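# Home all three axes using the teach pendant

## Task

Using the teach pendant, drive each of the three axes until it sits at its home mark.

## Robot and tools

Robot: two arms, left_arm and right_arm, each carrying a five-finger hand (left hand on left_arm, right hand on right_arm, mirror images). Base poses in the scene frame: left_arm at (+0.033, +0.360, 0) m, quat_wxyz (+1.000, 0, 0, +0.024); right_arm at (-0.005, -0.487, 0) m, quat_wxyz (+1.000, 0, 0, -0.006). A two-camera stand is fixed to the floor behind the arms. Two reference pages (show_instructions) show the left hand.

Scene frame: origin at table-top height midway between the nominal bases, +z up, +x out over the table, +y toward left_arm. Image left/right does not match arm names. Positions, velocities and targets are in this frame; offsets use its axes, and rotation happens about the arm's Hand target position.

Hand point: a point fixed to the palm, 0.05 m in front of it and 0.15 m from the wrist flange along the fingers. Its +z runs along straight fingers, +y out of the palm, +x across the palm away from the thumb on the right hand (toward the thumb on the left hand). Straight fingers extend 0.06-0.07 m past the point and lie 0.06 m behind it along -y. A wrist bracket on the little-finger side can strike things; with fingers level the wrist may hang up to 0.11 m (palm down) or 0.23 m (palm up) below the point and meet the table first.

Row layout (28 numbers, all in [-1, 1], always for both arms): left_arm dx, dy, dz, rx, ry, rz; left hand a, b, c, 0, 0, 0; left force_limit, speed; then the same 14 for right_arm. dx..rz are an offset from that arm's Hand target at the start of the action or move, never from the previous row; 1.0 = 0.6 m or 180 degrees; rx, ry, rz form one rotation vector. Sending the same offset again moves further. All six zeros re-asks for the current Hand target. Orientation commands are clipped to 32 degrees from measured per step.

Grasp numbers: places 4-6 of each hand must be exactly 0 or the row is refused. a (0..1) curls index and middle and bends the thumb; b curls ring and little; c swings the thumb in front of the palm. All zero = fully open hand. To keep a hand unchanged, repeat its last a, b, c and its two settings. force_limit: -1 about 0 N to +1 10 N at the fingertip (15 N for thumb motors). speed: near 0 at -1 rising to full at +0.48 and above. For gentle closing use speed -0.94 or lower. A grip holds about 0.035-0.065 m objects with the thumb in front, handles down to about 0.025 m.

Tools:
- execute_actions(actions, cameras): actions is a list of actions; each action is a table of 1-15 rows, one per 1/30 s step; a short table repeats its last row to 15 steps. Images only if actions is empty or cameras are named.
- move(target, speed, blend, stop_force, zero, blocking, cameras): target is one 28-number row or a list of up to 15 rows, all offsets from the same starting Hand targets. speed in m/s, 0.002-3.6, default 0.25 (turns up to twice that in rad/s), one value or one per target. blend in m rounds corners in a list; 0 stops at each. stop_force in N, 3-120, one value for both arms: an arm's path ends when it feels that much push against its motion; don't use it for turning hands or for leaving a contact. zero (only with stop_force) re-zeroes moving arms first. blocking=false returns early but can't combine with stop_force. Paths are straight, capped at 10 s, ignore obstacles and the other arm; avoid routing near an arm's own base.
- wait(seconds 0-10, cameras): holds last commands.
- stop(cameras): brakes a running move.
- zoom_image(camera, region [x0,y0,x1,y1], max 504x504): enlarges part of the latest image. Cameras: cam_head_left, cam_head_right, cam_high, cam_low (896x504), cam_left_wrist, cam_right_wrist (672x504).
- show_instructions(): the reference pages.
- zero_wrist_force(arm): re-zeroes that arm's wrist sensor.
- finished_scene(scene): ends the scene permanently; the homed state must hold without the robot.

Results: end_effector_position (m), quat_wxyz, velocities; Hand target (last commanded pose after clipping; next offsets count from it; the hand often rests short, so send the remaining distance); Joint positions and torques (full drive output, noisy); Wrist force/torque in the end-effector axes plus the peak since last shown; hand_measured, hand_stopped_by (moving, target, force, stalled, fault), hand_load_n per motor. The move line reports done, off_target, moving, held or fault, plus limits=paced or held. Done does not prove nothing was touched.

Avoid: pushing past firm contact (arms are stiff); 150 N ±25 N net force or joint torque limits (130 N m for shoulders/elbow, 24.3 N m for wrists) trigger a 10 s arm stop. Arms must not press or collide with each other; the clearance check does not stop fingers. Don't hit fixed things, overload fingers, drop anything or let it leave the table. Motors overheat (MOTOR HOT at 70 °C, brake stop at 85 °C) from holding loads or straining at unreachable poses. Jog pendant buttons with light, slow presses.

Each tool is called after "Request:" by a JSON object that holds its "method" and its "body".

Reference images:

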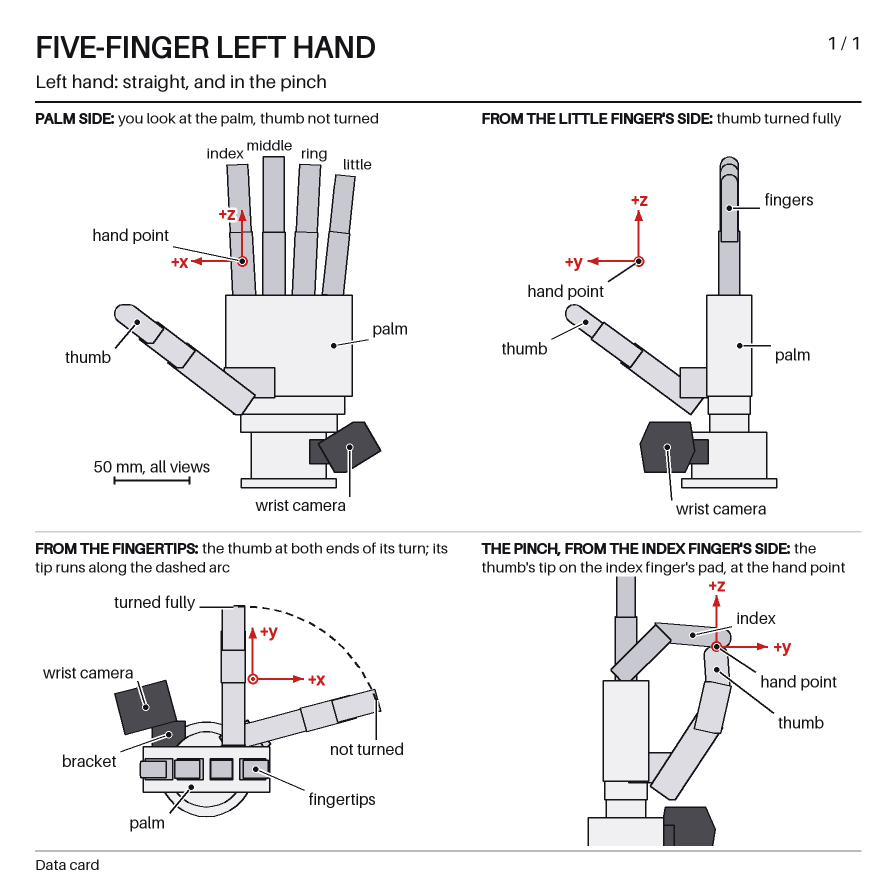

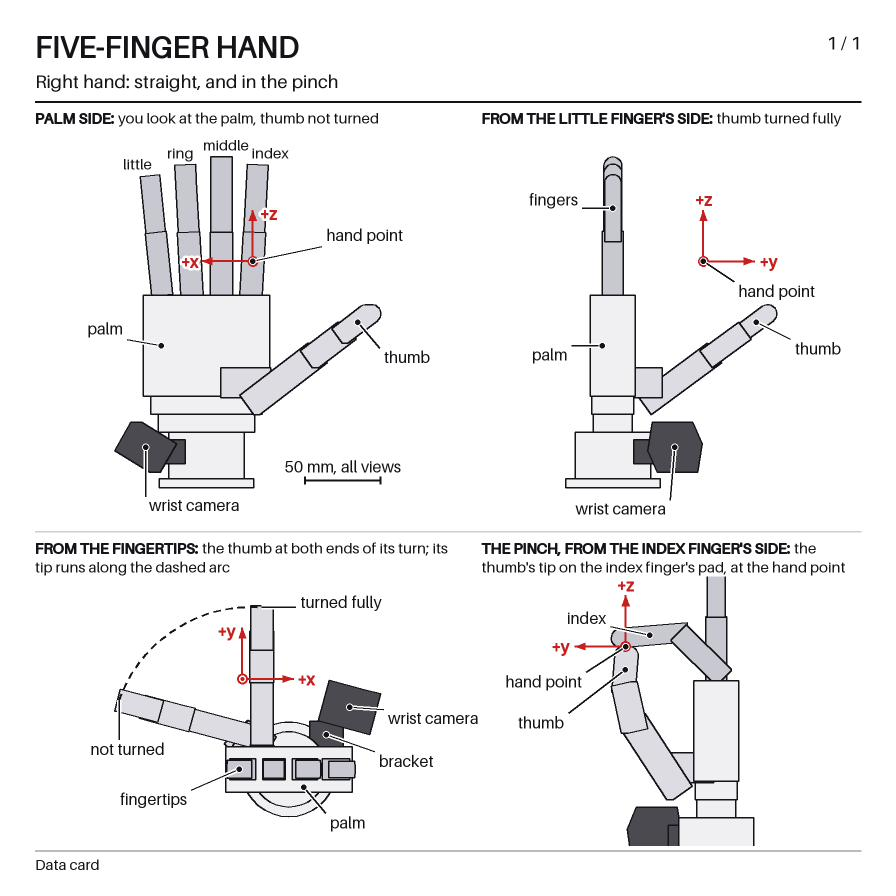

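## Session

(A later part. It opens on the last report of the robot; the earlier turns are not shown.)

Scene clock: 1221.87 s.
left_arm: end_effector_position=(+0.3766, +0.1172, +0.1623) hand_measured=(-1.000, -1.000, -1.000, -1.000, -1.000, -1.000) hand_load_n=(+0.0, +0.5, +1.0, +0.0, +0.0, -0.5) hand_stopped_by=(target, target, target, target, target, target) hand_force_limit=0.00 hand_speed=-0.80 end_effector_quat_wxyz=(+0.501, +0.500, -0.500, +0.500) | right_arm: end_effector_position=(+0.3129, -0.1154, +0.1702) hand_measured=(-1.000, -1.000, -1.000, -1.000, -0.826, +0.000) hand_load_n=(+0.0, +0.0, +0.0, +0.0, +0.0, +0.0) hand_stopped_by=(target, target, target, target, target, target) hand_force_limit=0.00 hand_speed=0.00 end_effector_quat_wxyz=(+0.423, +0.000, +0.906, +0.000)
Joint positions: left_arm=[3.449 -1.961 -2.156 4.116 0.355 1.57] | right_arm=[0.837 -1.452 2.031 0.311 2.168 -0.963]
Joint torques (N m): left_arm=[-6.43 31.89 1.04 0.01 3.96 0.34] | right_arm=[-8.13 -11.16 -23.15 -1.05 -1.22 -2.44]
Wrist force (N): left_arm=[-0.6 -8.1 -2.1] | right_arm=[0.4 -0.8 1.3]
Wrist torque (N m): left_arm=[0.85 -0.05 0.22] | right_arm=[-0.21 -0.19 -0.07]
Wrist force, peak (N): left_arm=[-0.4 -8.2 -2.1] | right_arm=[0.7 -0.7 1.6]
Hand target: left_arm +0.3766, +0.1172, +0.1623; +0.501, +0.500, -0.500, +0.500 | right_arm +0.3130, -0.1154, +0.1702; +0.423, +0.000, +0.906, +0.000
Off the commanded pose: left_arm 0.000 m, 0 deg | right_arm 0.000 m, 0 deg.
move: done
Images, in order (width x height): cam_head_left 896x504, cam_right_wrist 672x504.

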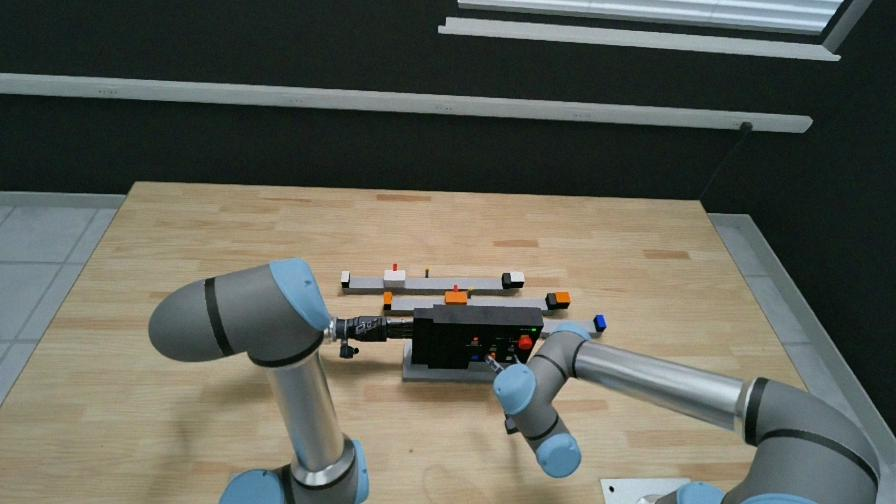

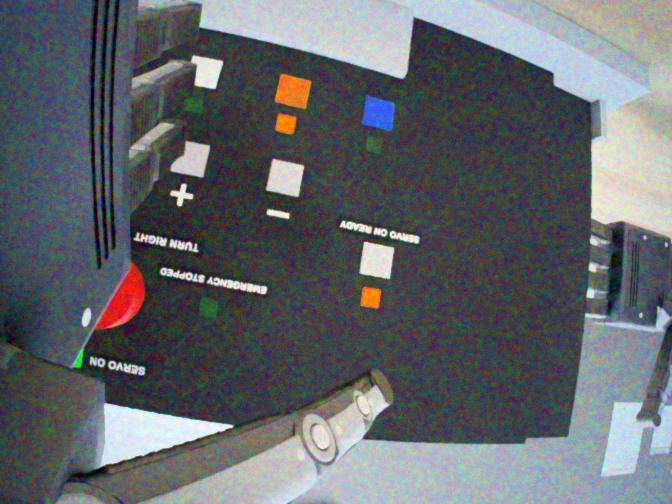

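Request:
{"method": "move", "body": {"target": [[0,0,0,0,0,0, 0,0,0,0,0,0, 0.0, -0.8, 0.0083,0.0062,0.0027,0,0,0, 0,0,0.5,0,0,0, 0.0, 0.0],[0,0,0,0,0,0, 0,0,0,0,0,0, 0.0, -0.8, 0.0175,0.0062,0.0027,0,0,0, 0,0,0.5,0,0,0, 0.0, 0.0]], "speed": 0.02}}

Request:
{"method": "wait", "body": {"seconds": 3, "cameras": ["cam_right_wrist", "cam_head_left"]}}

Request:
{"method": "move", "body": {"target": [0,0,0,0,0,0, 0,0,0,0,0,0, 0.0, -0.8, -0.0092,0,0,0,0,0, 0,0,0.5,0,0,0, 0.0, 0.0], "speed": 0.03, "cameras": ["cam_high", "cam_right_wrist", "cam_head_left"]}}

Request:
{"method": "zoom_image", "body": {"camera": "cam_high", "region": [395, 170, 465, 260]}}

Request:
{"method": "zoom_image", "body": {"camera": "cam_head_left", "region": [380, 250, 500, 320]}}

Scene clock: 1234.43 s.
left_arm: end_effector_position=(+0.3766, +0.1172, +0.1623) hand_measured=(-1.000, -1.000, -1.000, -1.000, -1.000, -1.000) hand_load_n=(+0.0, +0.5, +1.0, +0.0, +0.0, +0.0) hand_stopped_by=(target, target, target, target, target, target) hand_force_limit=0.00 hand_speed=-0.80 end_effector_quat_wxyz=(+0.501, +0.500, -0.500, +0.500) | right_arm: end_effector_position=(+0.3234, -0.1116, +0.1718) hand_measured=(-1.000, -1.000, -1.000, -1.000, -0.826, +0.000) hand_load_n=(+0.0, +0.0, +0.0, +0.0, +0.0, +0.0) hand_stopped_by=(target, target, target, target, target, target) hand_force_limit=0.00 hand_speed=0.00 end_effector_quat_wxyz=(+0.423, +0.000, +0.906, +0.000)
Joint positions: left_arm=[3.449 -1.961 -2.156 4.116 0.355 1.57] | right_arm=[0.82 -1.44 2.009 0.312 2.158 -0.979]
Joint torques (N m): left_arm=[-6.14 32.82 0.77 -0.16 4.1 0.32] | right_arm=[-10.43 -11.7 -23.3 -1.49 -0.88 -2.5]
Wrist force (N): left_arm=[-1.3 -7.8 -2.0] | right_arm=[2.5 -1.1 -1.2]
Wrist torque (N m): left_arm=[0.86 -0.07 0.22] | right_arm=[-0.03 -0.09 0.02]
Wrist force, peak (N): left_arm=[-0.5 -8.2 -2.1] | right_arm=[2.5 -1.1 -1.2]
Hand target: left_arm +0.3766, +0.1172, +0.1623; +0.501, +0.500, -0.500, +0.500 | right_arm +0.3235, -0.1116, +0.1718; +0.423, +0.000, +0.906, +0.000
Off the commanded pose: left_arm 0.000 m, 0 deg | right_arm 0.000 m, 0 deg.
move: done

Scene clock: 1237.43 s.
left_arm: end_effector_position=(+0.3766, +0.1172, +0.1623) hand_measured=(-1.000, -1.000, -1.000, -1.000, -1.000, -1.000) hand_load_n=(+0.0, +0.5, +1.0, +0.0, +0.0, +0.0) hand_stopped_by=(target, target, target, target, target, target) hand_force_limit=0.00 hand_speed=-0.80 end_effector_quat_wxyz=(+0.501, +0.500, -0.500, +0.500) | right_arm: end_effector_position=(+0.3235, -0.1116, +0.1718) hand_measured=(-1.000, -1.000, -1.000, -1.000, -0.826, +0.000) hand_load_n=(+0.0, +0.0, +0.0, +0.0, +0.0, +0.0) hand_stopped_by=(target, target, target, target, target, target) hand_force_limit=0.00 hand_speed=0.00 end_effector_quat_wxyz=(+0.423, +0.000, +0.906, +0.000)
Joint positions: left_arm=[3.449 -1.961 -2.156 4.116 0.355 1.57] | right_arm=[0.82 -1.44 2.009 0.312 2.158 -0.979]
Joint torques (N m): left_arm=[-5.74 32.76 0.26 -0.32 3.64 0.65] | right_arm=[-9.77 -11.47 -23.62 -1.5 -0.84 -2.29]
Wrist force (N): left_arm=[-0.4 -8.0 -2.0] | right_arm=[1.8 -1.0 -1.5]
Wrist torque (N m): left_arm=[0.87 -0.05 0.21] | right_arm=[-0.04 -0.12 0.03]
Wrist force, peak (N): left_arm=[-0.5 -8.2 -2.1] | right_arm=[2.6 -1.4 -1.5]
Hand target: left_arm +0.3766, +0.1172, +0.1623; +0.501, +0.500, -0.500, +0.500 | right_arm +0.3235, -0.1116, +0.1718; +0.423, +0.000, +0.906, +0.000
Off the commanded pose: left_arm 0.000 m, 0 deg | right_arm 0.000 m, 0 deg.
wait: 3.00 s; at rest by 0.17 s
Images, in order (width x height): cam_head_left 896x504, cam_right_wrist 672x504.

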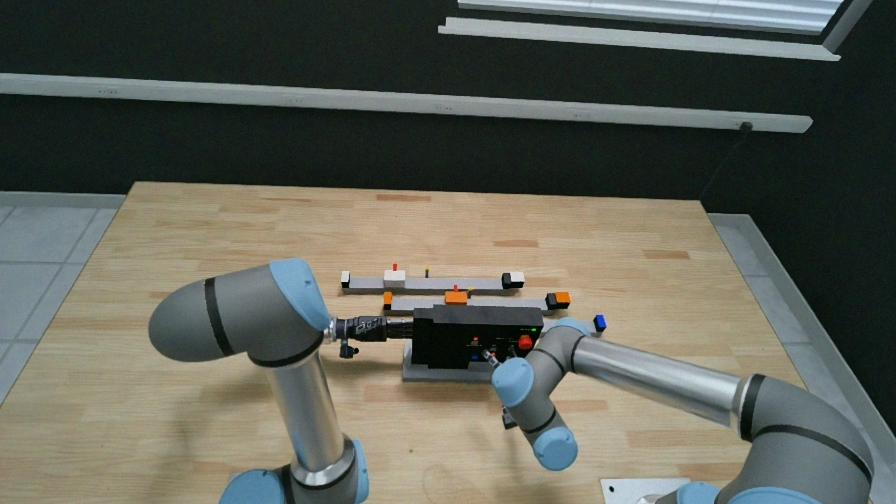

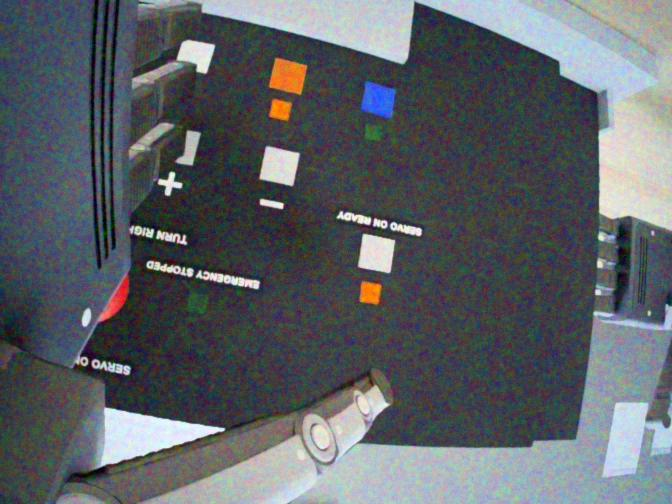

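Scene clock: 1238.20 s.
left_arm: end_effector_position=(+0.3766, +0.1172, +0.1623) hand_measured=(-1.000, -1.000, -1.000, -1.000, -1.000, -1.000) hand_load_n=(+0.0, +0.5, +1.0, +0.0, +0.0, +0.0) hand_stopped_by=(target, target, target, target, target, target) hand_force_limit=0.00 hand_speed=-0.80 end_effector_quat_wxyz=(+0.501, +0.500, -0.500, +0.500) | right_arm: end_effector_position=(+0.3181, -0.1116, +0.1718) hand_measured=(-1.000, -1.000, -1.000, -1.000, -0.826, +0.000) hand_load_n=(+0.0, +0.5, +0.0, +0.0, +0.0, +0.0) hand_stopped_by=(target, target, target, target, target, target) hand_force_limit=0.00 hand_speed=0.00 end_effector_quat_wxyz=(+0.423, +0.000, +0.906, +0.000)
Joint positions: left_arm=[3.449 -1.961 -2.156 4.116 0.355 1.57] | right_arm=[0.833 -1.442 2.014 0.316 2.166 -0.967]
Joint torques (N m): left_arm=[-6.89 32.07 0.92 -0.42 3.96 0.46] | right_arm=[9.04 -30.38 -6.39 2.91 2.22 2.26]
Wrist force (N): left_arm=[-0.2 -8.0 -2.1] | right_arm=[0.8 -0.6 1.0]
Wrist torque (N m): left_arm=[0.87 -0.08 0.22] | right_arm=[-0.16 -0.23 -0.15]
Wrist force, peak (N): left_arm=[-0.3 -8.0 -2.2] | right_arm=[2.5 -1.3 -1.4]
Hand target: left_arm +0.3766, +0.1172, +0.1623; +0.501, +0.500, -0.500, +0.500 | right_arm +0.3180, -0.1116, +0.1718; +0.423, +0.000, +0.906, +0.000
Off the commanded pose: left_arm 0.000 m, 0 deg | right_arm 0.000 m, 0 deg.
move: done
Images, in order (width x height): cam_head_left 896x504, cam_high 896x504, cam_right_wrist 672x504.

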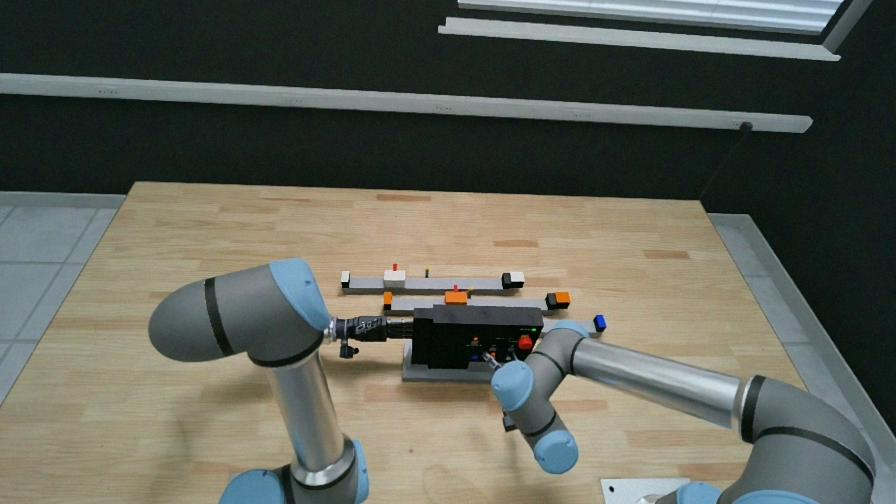

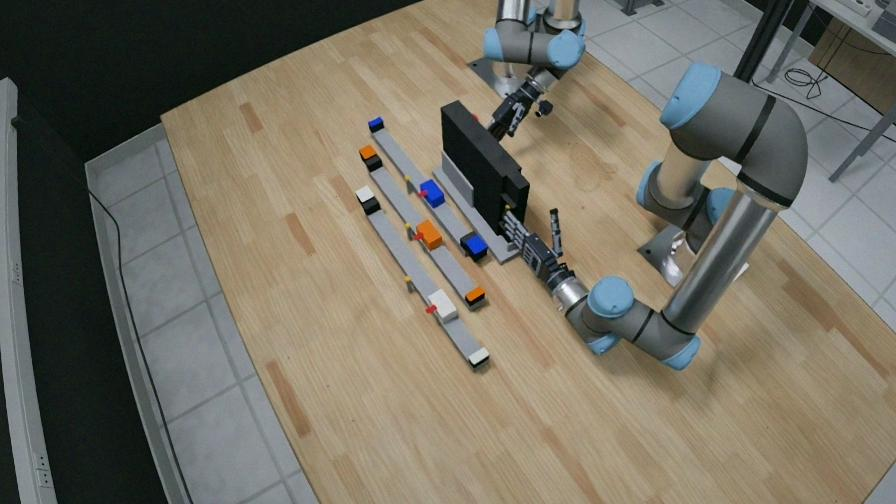

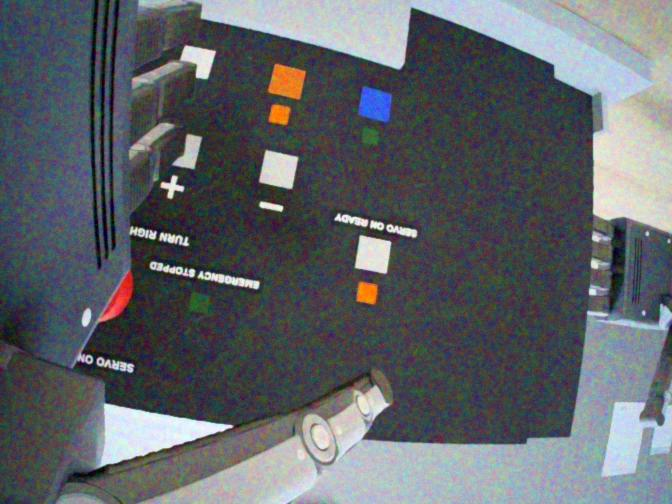

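Scaled by 5.600 from the camera's 896x504 image, which has a finer 1280x720 frame.

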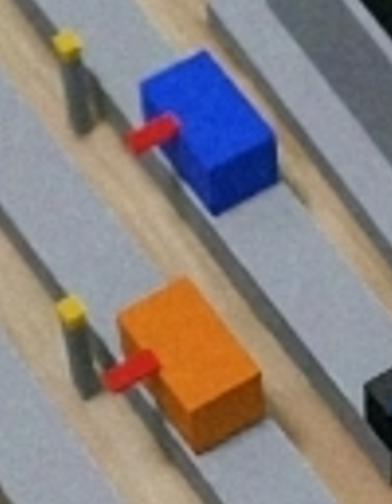

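Scaled by 4.200 from the camera's 896x504 image, which has a finer 1280x720 frame.

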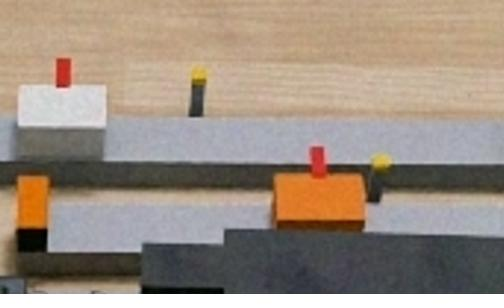

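Request:
{"method": "move", "body": {"target": [0,0,0,0,0,0, 0,0,0,0,0,0, 0.0, -0.8, 0.0112,0,0,0,0,0, 0,0,0.5,0,0,0, 0.0, 0.0], "speed": 0.02}}

Request:
{"method": "wait", "body": {"seconds": 2}}

Request:
{"method": "move", "body": {"target": [0,0,0,0,0,0, 0,0,0,0,0,0, 0.0, -0.8, -0.0112,0,0,0,0,0, 0,0,0.5,0,0,0, 0.0, 0.0], "speed": 0.03, "cameras": ["cam_high", "cam_head_left"]}}

Request:
{"method": "zoom_image", "body": {"camera": "cam_high", "region": [395, 170, 465, 260]}}

Request:
{"method": "zoom_image", "body": {"camera": "cam_head_left", "region": [380, 250, 500, 320]}}

Scene clock: 1245.40 s.
left_arm: end_effector_position=(+0.3766, +0.1172, +0.1623) hand_measured=(-1.000, -1.000, -1.000, -1.000, -1.000, -1.000) hand_load_n=(+0.0, +0.5, +1.0, +0.0, +0.0, +0.0) hand_stopped_by=(target, target, target, target, target, target) hand_force_limit=0.00 hand_speed=-0.80 end_effector_quat_wxyz=(+0.501, +0.500, -0.500, +0.500) | right_arm: end_effector_position=(+0.3246, -0.1116, +0.1718) hand_measured=(-1.000, -1.000, -1.000, -1.000, -0.826, +0.000) hand_load_n=(+0.0, +0.0, +0.0, +0.0, +0.0, -0.5) hand_stopped_by=(target, target, target, target, target, target) hand_force_limit=0.00 hand_speed=0.00 end_effector_quat_wxyz=(+0.423, +0.000, +0.906, +0.000) end_effector_velocity=(+0.002, -0.001, +0.000) end_effector_angular_velocity=(+0.001, -0.001, -0.002)
Joint positions: left_arm=[3.449 -1.961 -2.156 4.116 0.355 1.57] | right_arm=[0.817 -1.439 2.008 0.311 2.156 -0.982]
Joint velocities: left_arm=[within noise] | right_arm=[-0.005 0.001 -0.001 -0.002 -0.002 -0.002]
Joint torques (N m): left_arm=[-6.43 32.22 2.15 -0.44 4.1 0.45] | right_arm=[-13.75 -11.05 -24.14 -2.58 -0.43 -2.26]
Wrist force (N): left_arm=[-1.0 -8.0 -2.0] | right_arm=[5.9 -1.0 -8.6]
Wrist torque (N m): left_arm=[0.87 -0.05 0.20] | right_arm=[0.42 0.09 0.26]
Wrist force, peak (N): left_arm=[-0.4 -8.3 -2.0] | right_arm=[5.9 -1.0 -8.6]
Hand target: left_arm +0.3766, +0.1172, +0.1623; +0.501, +0.500, -0.500, +0.500 | right_arm +0.3247, -0.1116, +0.1718; +0.423, +0.000, +0.906, +0.000
Off the commanded pose: left_arm 0.000 m, 0 deg | right_arm 0.000 m, 0 deg.
move: done

Scene clock: 1247.40 s.
left_arm: end_effector_position=(+0.3766, +0.1172, +0.1623) hand_measured=(-1.000, -1.000, -1.000, -1.000, -1.000, -1.000) hand_load_n=(+0.0, +0.5, +1.0, +0.0, +0.0, +0.0) hand_stopped_by=(target, target, target, target, target, target) hand_force_limit=0.00 hand_speed=-0.80 end_effector_quat_wxyz=(+0.501, +0.500, -0.500, +0.500) | right_arm: end_effector_position=(+0.3247, -0.1116, +0.1718) hand_measured=(-1.000, -1.000, -1.000, -1.000, -0.826, +0.000) hand_load_n=(+0.0, +0.0, +0.0, +0.0, +0.0, +0.0) hand_stopped_by=(target, target, target, target, target, target) hand_force_limit=0.00 hand_speed=0.00 end_effector_quat_wxyz=(+0.423, +0.000, +0.906, +0.000)
Joint positions: left_arm=[3.449 -1.961 -2.156 4.116 0.355 1.57] | right_arm=[0.817 -1.439 2.008 0.311 2.156 -0.982]
Joint torques (N m): left_arm=[-4.65 31.96 1.38 -0.26 3.99 0.63] | right_arm=[-13.08 -11.06 -25.65 -2.89 -0.07 -2.25]
Wrist force (N): left_arm=[-1.1 -7.9 -1.8] | right_arm=[7.3 -1.0 -10.2]
Wrist torque (N m): left_arm=[0.87 -0.07 0.21] | right_arm=[0.51 0.15 0.33]
Wrist force, peak (N): left_arm=[-0.7 -8.3 -2.0] | right_arm=[7.8 -0.9 -10.3]
Hand target: left_arm +0.3766, +0.1172, +0.1623; +0.501, +0.500, -0.500, +0.500 | right_arm +0.3247, -0.1116, +0.1718; +0.423, +0.000, +0.906, +0.000
Off the commanded pose: left_arm 0.000 m, 0 deg | right_arm 0.000 m, 0 deg.
wait: 2.00 s; at rest by 0.17 s

Scene clock: 1248.20 s.
left_arm: end_effector_position=(+0.3766, +0.1172, +0.1623) hand_measured=(-1.000, -1.000, -1.000, -1.000, -1.000, -1.000) hand_load_n=(+0.0, +0.5, +1.0, +0.0, +0.0, +0.0) hand_stopped_by=(target, target, target, target, target, target) hand_force_limit=0.00 hand_speed=-0.80 end_effector_quat_wxyz=(+0.501, +0.500, -0.500, +0.500) | right_arm: end_effector_position=(+0.3181, -0.1116, +0.1718) hand_measured=(-1.000, -1.000, -1.000, -1.000, -0.826, +0.000) hand_load_n=(+0.0, +0.0, +0.0, +0.0, +0.0, -0.5) hand_stopped_by=(target, target, target, target, target, target) hand_force_limit=0.00 hand_speed=0.00 end_effector_quat_wxyz=(+0.423, +0.000, +0.906, +0.000)
Joint positions: left_arm=[3.449 -1.961 -2.156 4.116 0.355 1.57] | right_arm=[0.833 -1.442 2.014 0.316 2.166 -0.967]
Joint torques (N m): left_arm=[-5.88 32.32 0.9 -0.17 3.92 0.61] | right_arm=[8.65 -30.68 -6.55 2.94 2.35 2.43]
Wrist force (N): left_arm=[-0.2 -7.9 -2.2] | right_arm=[0.8 -0.8 1.2]
Wrist torque (N m): left_arm=[0.89 -0.07 0.21] | right_arm=[-0.20 -0.24 -0.16]
Wrist force, peak (N): left_arm=[-0.3 -8.2 -2.2] | right_arm=[7.5 -1.3 -10.4]
Hand target: left_arm +0.3766, +0.1172, +0.1623; +0.501, +0.500, -0.500, +0.500 | right_arm +0.3180, -0.1116, +0.1718; +0.423, +0.000, +0.906, +0.000
Off the commanded pose: left_arm 0.000 m, 0 deg | right_arm 0.000 m, 0 deg.
move: done
Images, in order (width x height): cam_head_left 896x504, cam_high 896x504.

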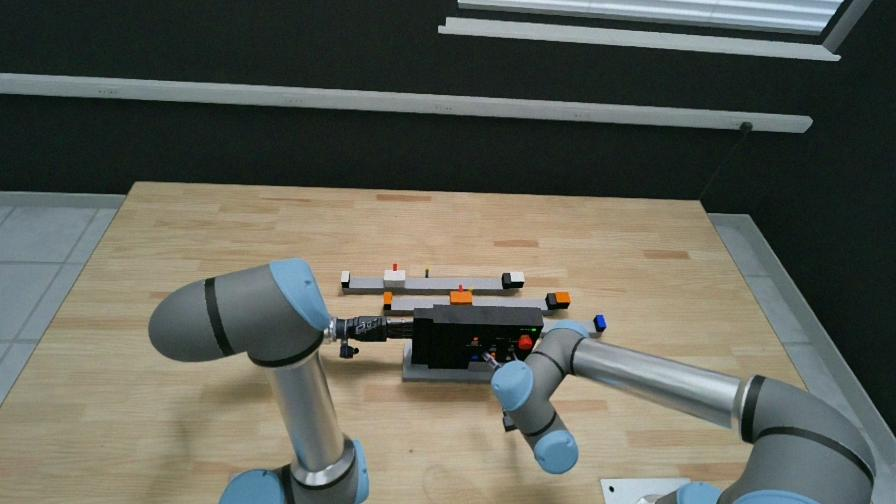

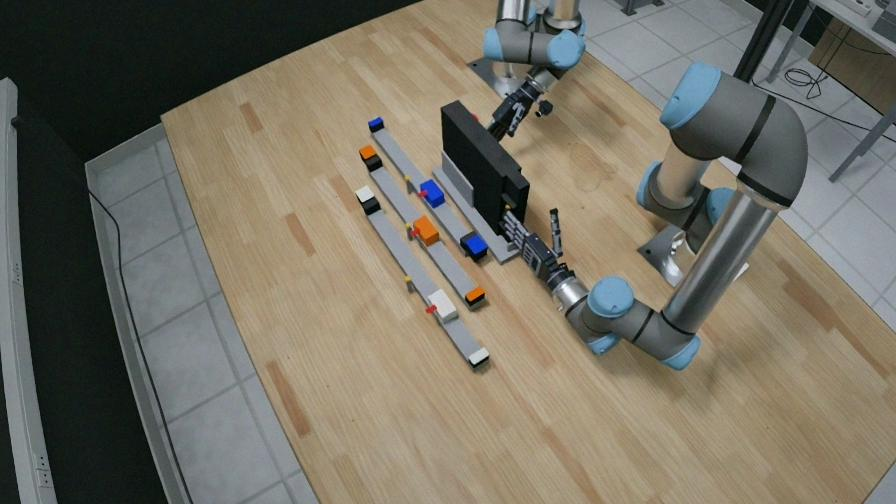

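Scaled by 5.600 from the camera's 896x504 image, which has a finer 1280x720 frame.

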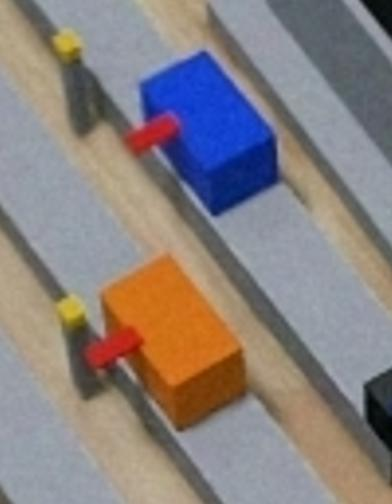

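Scaled by 4.200 from the camera's 896x504 image, which has a finer 1280x720 frame.

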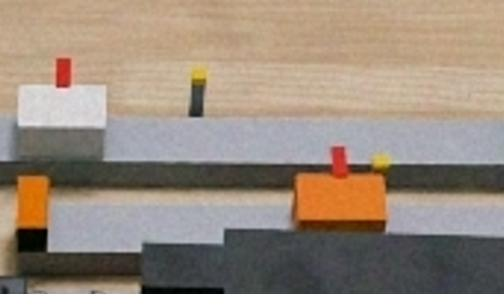

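Request:
{"method": "move", "body": {"target": [0,0,0,0,0,0, 0,0,0,0,0,0, 0.0, -0.8, 0.0103,0,0,0,0,0, 0,0,0.5,0,0,0, 0.0, 0.0], "speed": 0.02}}

Request:
{"method": "wait", "body": {"seconds": 3.5}}

Request:
{"method": "move", "body": {"target": [0,0,0,0,0,0, 0,0,0,0,0,0, 0.0, -0.8, -0.0103,0,0,0,0,0, 0,0,0.5,0,0,0, 0.0, 0.0], "speed": 0.03, "cameras": ["cam_high", "cam_head_left", "cam_head_right"]}}

Request:
{"method": "zoom_image", "body": {"camera": "cam_high", "region": [395, 170, 465, 260]}}

Request:
{"method": "zoom_image", "body": {"camera": "cam_head_left", "region": [430, 270, 500, 310]}}

Request:
{"method": "zoom_image", "body": {"camera": "cam_head_right", "region": [430, 270, 500, 310]}}

Scene clock: 1262.20 s.
left_arm: end_effector_position=(+0.3766, +0.1172, +0.1623) hand_measured=(-1.000, -1.000, -1.000, -1.000, -1.000, -1.000) hand_load_n=(+0.0, +0.5, +1.0, +0.0, +0.0, +0.0) hand_stopped_by=(target, target, target, target, target, target) hand_force_limit=0.00 hand_speed=-0.80 end_effector_quat_wxyz=(+0.501, +0.500, -0.500, +0.500) | right_arm: end_effector_position=(+0.3240, -0.1116, +0.1718) hand_measured=(-1.000, -1.000, -1.000, -1.000, -0.826, +0.000) hand_load_n=(+0.0, +0.0, +0.0, +0.0, +0.0, +0.0) hand_stopped_by=(target, target, target, target, target, target) hand_force_limit=0.00 hand_speed=0.00 end_effector_quat_wxyz=(+0.423, +0.000, +0.906, +0.000) end_effector_velocity=(+0.003, +0.000, +0.001) end_effector_angular_velocity=(+0.002, -0.002, -0.003)
Joint positions: left_arm=[3.449 -1.961 -2.156 4.116 0.355 1.57] | right_arm=[0.819 -1.439 2.009 0.311 2.157 -0.98]
Joint velocities: left_arm=[within noise] | right_arm=[-0.006 0.001 -0.004 -0.002 -0.002 -0.003]
Joint torques (N m): left_arm=[-4.87 30.97 1.48 -0.44 3.98 0.91] | right_arm=[-9.22 -11.21 -24.13 -1.65 -0.62 -2.27]
Wrist force (N): left_arm=[-1.2 -7.8 -1.8] | right_arm=[3.6 -1.2 -2.7]
Wrist torque (N m): left_arm=[0.86 -0.08 0.22] | right_arm=[0.05 -0.11 0.08]
Wrist force, peak (N): left_arm=[-0.2 -8.2 -2.2] | right_arm=[3.6 -1.2 -2.7]
Hand target: left_arm +0.3766, +0.1172, +0.1623; +0.501, +0.500, -0.500, +0.500 | right_arm +0.3242, -0.1116, +0.1718; +0.423, +0.000, +0.906, +0.000
Off the commanded pose: left_arm 0.000 m, 0 deg | right_arm 0.000 m, 0 deg.
move: done

Scene clock: 1265.70 s.
left_arm: end_effector_position=(+0.3766, +0.1172, +0.1623) hand_measured=(-1.000, -1.000, -1.000, -1.000, -1.000, -1.000) hand_load_n=(+0.0, +0.5, +1.0, +0.0, +0.0, +0.0) hand_stopped_by=(target, target, target, target, target, target) hand_force_limit=0.00 hand_speed=-0.80 end_effector_quat_wxyz=(+0.501, +0.500, -0.500, +0.500) | right_arm: end_effector_position=(+0.3242, -0.1116, +0.1718) hand_measured=(-1.000, -1.000, -1.000, -1.000, -0.826, +0.000) hand_load_n=(+0.0, +0.0, +0.0, +0.0, +0.0, +0.0) hand_stopped_by=(target, target, target, target, target, target) hand_force_limit=0.00 hand_speed=0.00 end_effector_quat_wxyz=(+0.423, +0.000, +0.906, +0.000)
Joint positions: left_arm=[3.449 -1.961 -2.156 4.116 0.355 1.57] | right_arm=[0.818 -1.439 2.009 0.311 2.157 -0.981]
Joint torques (N m): left_arm=[-6.46 30.07 -1.24 -0.41 3.99 0.71] | right_arm=[-10.58 -11.31 -24.18 -1.73 -0.63 -2.34]
Wrist force (N): left_arm=[-0.4 -8.0 -2.0] | right_arm=[3.2 -1.0 -3.7]
Wrist torque (N m): left_arm=[0.86 -0.08 0.22] | right_arm=[0.09 -0.09 0.11]
Wrist force, peak (N): left_arm=[-0.3 -8.3 -2.3] | right_arm=[3.8 -1.1 -3.6]
Hand target: left_arm +0.3766, +0.1172, +0.1623; +0.501, +0.500, -0.500, +0.500 | right_arm +0.3242, -0.1116, +0.1718; +0.423, +0.000, +0.906, +0.000
Off the commanded pose: left_arm 0.000 m, 0 deg | right_arm 0.000 m, 0 deg.
wait: 3.50 s; at rest by 0.17 s

Scene clock: 1266.47 s.
left_arm: end_effector_position=(+0.3766, +0.1172, +0.1623) hand_measured=(-1.000, -1.000, -1.000, -1.000, -1.000, -1.000) hand_load_n=(+0.0, +0.5, +1.0, +0.0, +0.0, +0.0) hand_stopped_by=(target, target, target, target, target, target) hand_force_limit=0.00 hand_speed=-0.80 end_effector_quat_wxyz=(+0.501, +0.500, -0.500, +0.500) | right_arm: end_effector_position=(+0.3181, -0.1116, +0.1718) hand_measured=(-1.000, -1.000, -1.000, -1.000, -0.826, +0.000) hand_load_n=(+0.0, +0.0, +0.0, +0.0, +0.0, +0.0) hand_stopped_by=(target, target, target, target, target, target) hand_force_limit=0.00 hand_speed=0.00 end_effector_quat_wxyz=(+0.423, +0.000, +0.906, +0.000)
Joint positions: left_arm=[3.449 -1.961 -2.156 4.116 0.355 1.57] | right_arm=[0.833 -1.442 2.014 0.316 2.166 -0.968]
Joint torques (N m): left_arm=[-5.96 31.63 1.9 -0.47 3.91 0.68] | right_arm=[10.35 -30.15 -6.06 2.72 2.16 2.93]
Wrist force (N): left_arm=[-0.5 -7.9 -2.0] | right_arm=[0.7 -0.7 1.1]
Wrist torque (N m): left_arm=[0.87 -0.07 0.22] | right_arm=[-0.18 -0.21 -0.16]
Wrist force, peak (N): left_arm=[-0.3 -8.1 -2.3] | right_arm=[3.8 -1.1 -3.5]
Hand target: left_arm +0.3766, +0.1172, +0.1623; +0.501, +0.500, -0.500, +0.500 | right_arm +0.3180, -0.1116, +0.1718; +0.423, +0.000, +0.906, +0.000
Off the commanded pose: left_arm 0.000 m, 0 deg | right_arm 0.000 m, 0 deg.
move: done
Images, in order (width x height): cam_head_left 896x504, cam_head_right 896x504, cam_high 896x504.

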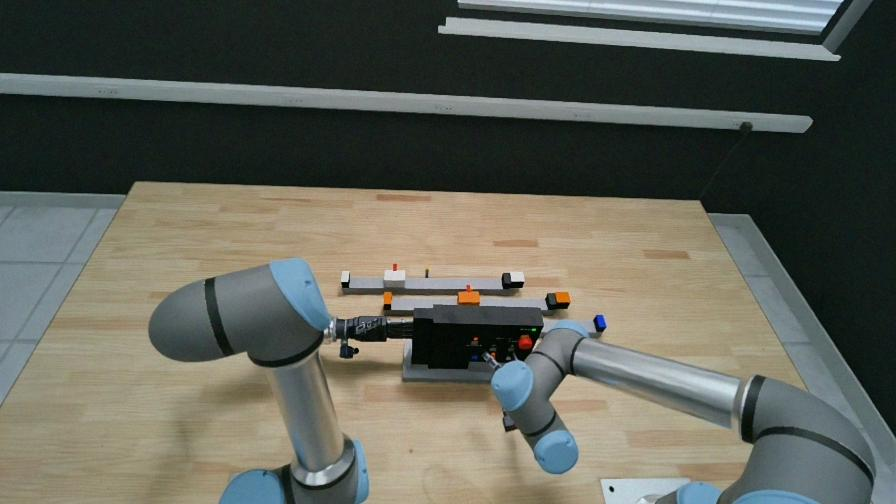

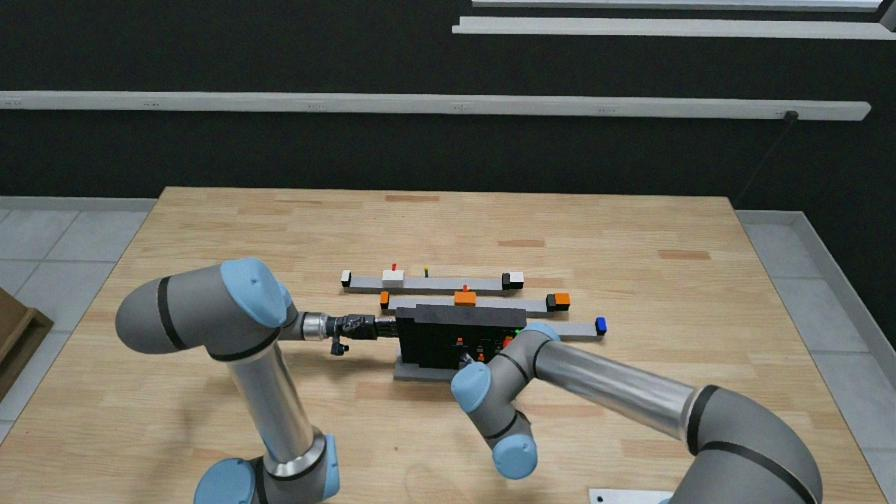

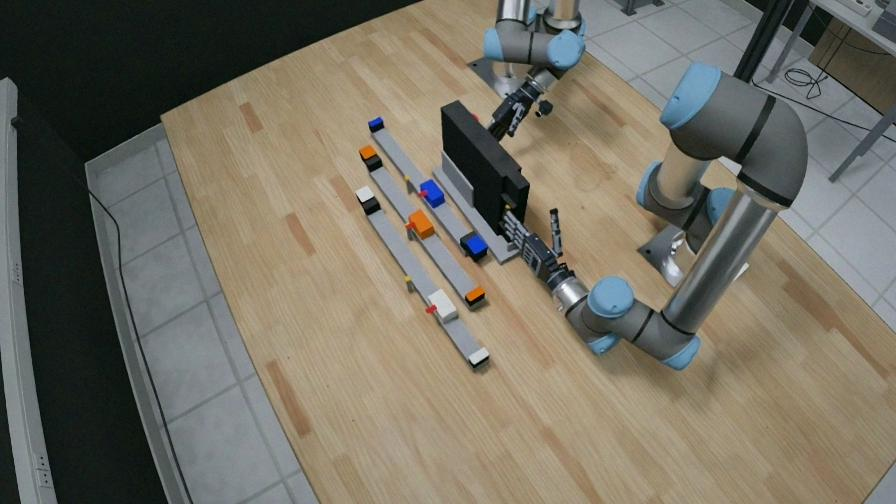

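Scaled by 5.600 from the camera's 896x504 image, which has a finer 1280x720 frame.

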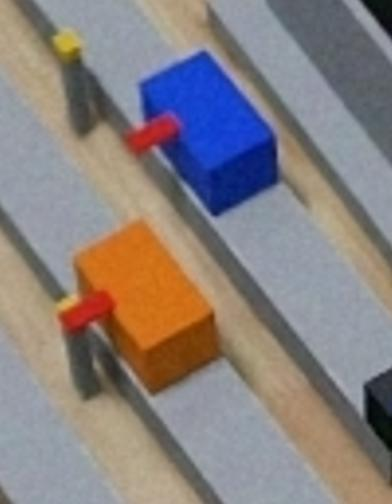

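Scaled by 7.200 from the camera's 896x504 image, which has a finer 1280x720 frame.

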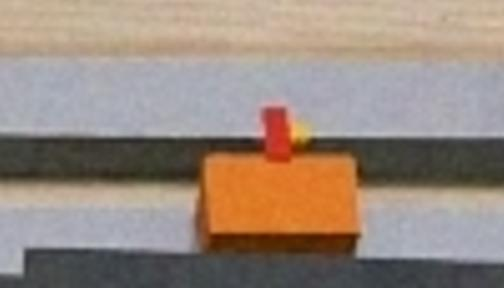

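Scaled by 7.200 from the camera's 896x504 image, which has a finer 1280x720 frame.

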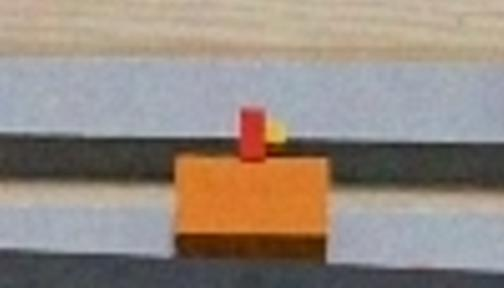

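Request:
{"method": "execute_actions", "body": {"actions": [[[0,0,0,0,0,0,0,0,0,0,0,0,0,-0.8,0.002,0,0,0,0,0,0,0,0.5,0,0,0,0,0],[0,0,0,0,0,0,0,0,0,0,0,0,0,-0.8,0.004,0,0,0,0,0,0,0,0.5,0,0,0,0,0],[0,0,0,0,0,0,0,0,0,0,0,0,0,-0.8,0.006,0,0,0,0,0,0,0,0.5,0,0,0,0,0],[0,0,0,0,0,0,0,0,0,0,0,0,0,-0.8,0.008,0,0,0,0,0,0,0,0.5,0,0,0,0,0],[0,0,0,0,0,0,0,0,0,0,0,0,0,-0.8,0.0095,0,0,0,0,0,0,0,0.5,0,0,0,0,0],[0,0,0,0,0,0,0,0,0,0,0,0,0,-0.8,0.0103,0,0,0,0,0,0,0,0.5,0,0,0,0,0]],[[0,0,0,0,0,0,0,0,0,0,0,0,0,-0.8,0,0,0,0,0,0,0,0,0.5,0,0,0,0,0]],[[0,0,0,0,0,0,0,0,0,0,0,0,0,-0.8,0,0,0,0,0,0,0,0,0.5,0,0,0,0,0],[0,0,0,0,0,0,0,0,0,0,0,0,0,-0.8,0,0,0,0,0,0,0,0,0.5,0,0,0,0,0],[0,0,0,0,0,0,0,0,0,0,0,0,0,-0.8,0,0,0,0,0,0,0,0,0.5,0,0,0,0,0],[0,0,0,0,0,0,0,0,0,0,0,0,0,-0.8,0,0,0,0,0,0,0,0,0.5,0,0,0,0,0],[0,0,0,0,0,0,0,0,0,0,0,0,0,-0.8,-0.002,0,0,0,0,0,0,0,0.5,0,0,0,0,0],[0,0,0,0,0,0,0,0,0,0,0,0,0,-0.8,-0.004,0,0,0,0,0,0,0,0.5,0,0,0,0,0],[0,0,0,0,0,0,0,0,0,0,0,0,0,-0.8,-0.007,0,0,0,0,0,0,0,0.5,0,0,0,0,0],[0,0,0,0,0,0,0,0,0,0,0,0,0,-0.8,-0.0103,0,0,0,0,0,0,0,0.5,0,0,0,0,0]]], "cameras": ["cam_high", "cam_head_left", "cam_head_right"]}}

Request:
{"method": "zoom_image", "body": {"camera": "cam_high", "region": [395, 170, 465, 260]}}

Request:
{"method": "zoom_image", "body": {"camera": "cam_head_left", "region": [430, 270, 500, 310]}}

Request:
{"method": "zoom_image", "body": {"camera": "cam_head_right", "region": [430, 270, 500, 310]}}

Scene clock: 1289.27 s.
left_arm: end_effector_position=(+0.3766, +0.1172, +0.1623) hand_measured=(-1.000, -1.000, -1.000, -1.000, -1.000, -1.000) hand_load_n=(+0.0, +0.5, +1.0, +0.0, +0.0, +0.0) hand_stopped_by=(target, target, target, target, target, target) hand_force_limit=0.00 hand_speed=-0.80 end_effector_quat_wxyz=(+0.501, +0.500, -0.500, +0.500) | right_arm: end_effector_position=(+0.3181, -0.1116, +0.1718) hand_measured=(-1.000, -1.000, -1.000, -1.000, -0.826, +0.000) hand_load_n=(+0.0, +0.0, +0.0, +0.0, +0.0, +0.0) hand_stopped_by=(target, target, target, target, target, target) hand_force_limit=0.00 hand_speed=0.00 end_effector_quat_wxyz=(+0.423, +0.000, +0.906, +0.000)
Joint positions: left_arm=[3.449 -1.961 -2.156 4.116 0.355 1.57] | right_arm=[0.833 -1.442 2.014 0.316 2.166 -0.967]
Joint torques (N m): left_arm=[-6.93 32.04 0.27 -0.5 3.78 0.56] | right_arm=[8.3 -30.33 -6.33 2.77 2.51 2.64]
Wrist force (N): left_arm=[-1.1 -7.7 -2.0] | right_arm=[0.6 -0.8 1.3]
Wrist torque (N m): left_arm=[0.88 -0.07 0.22] | right_arm=[-0.20 -0.20 -0.17]
Wrist force, peak (N): left_arm=[-0.3 -8.3 -2.3] | right_arm=[3.8 -1.3 -3.7]
Hand target: left_arm +0.3766, +0.1172, +0.1623; +0.501, +0.500, -0.500, +0.500 | right_arm +0.3180, -0.1116, +0.1718; +0.423, +0.000, +0.906, +0.000
Off the commanded pose: left_arm 0.000 m, 0 deg | right_arm 0.000 m, 0 deg.
Images, in order (width x height): cam_head_left 896x504, cam_head_right 896x504, cam_high 896x504.

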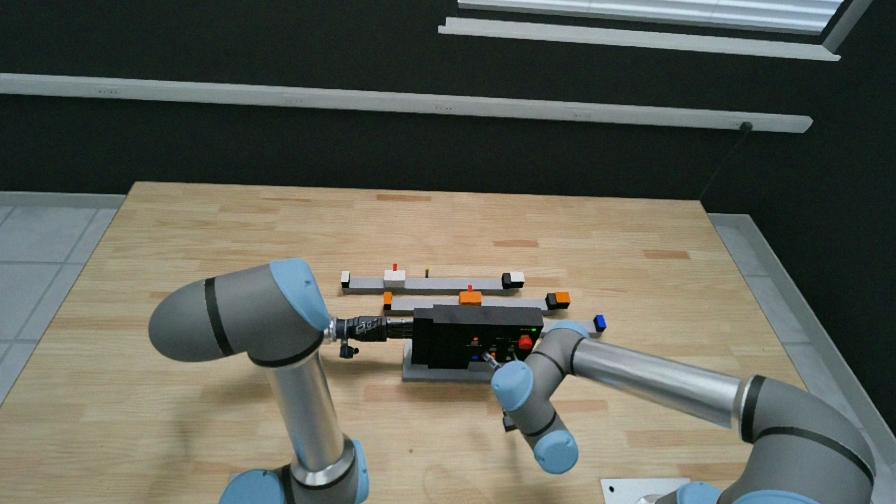

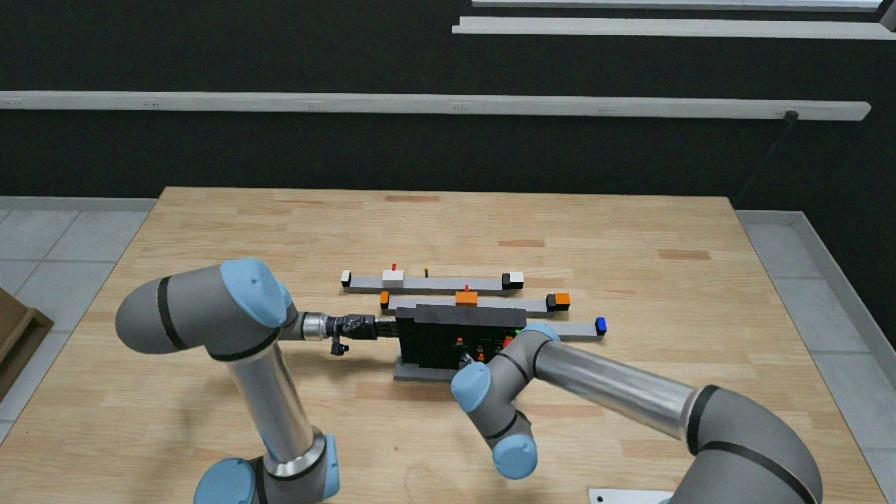

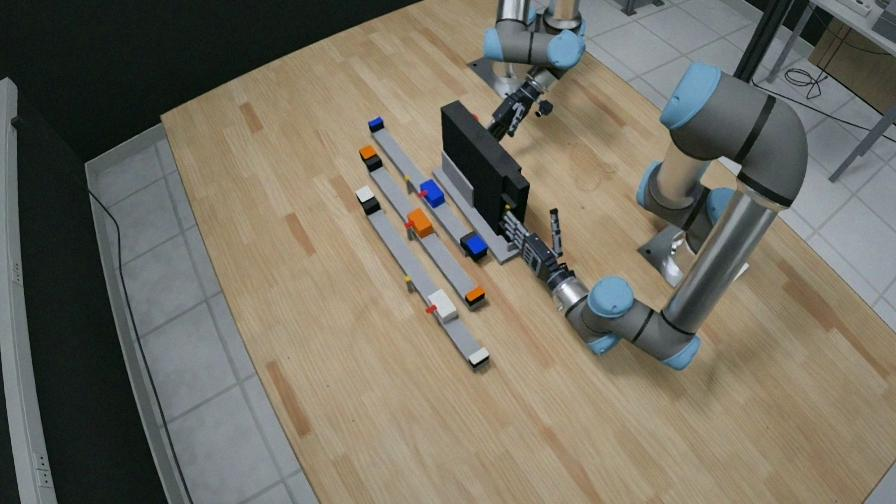

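Scaled by 5.600 from the camera's 896x504 image, which has a finer 1280x720 frame.

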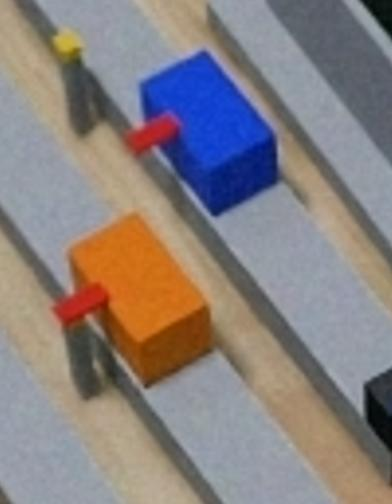

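Scaled by 7.200 from the camera's 896x504 image, which has a finer 1280x720 frame.

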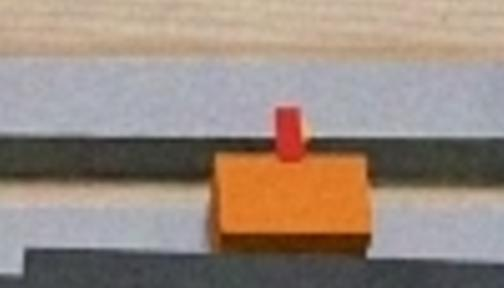

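Scaled by 7.200 from the camera's 896x504 image, which has a finer 1280x720 frame.

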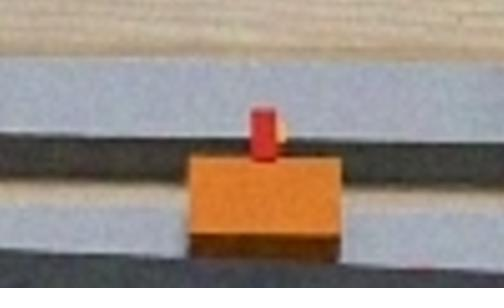

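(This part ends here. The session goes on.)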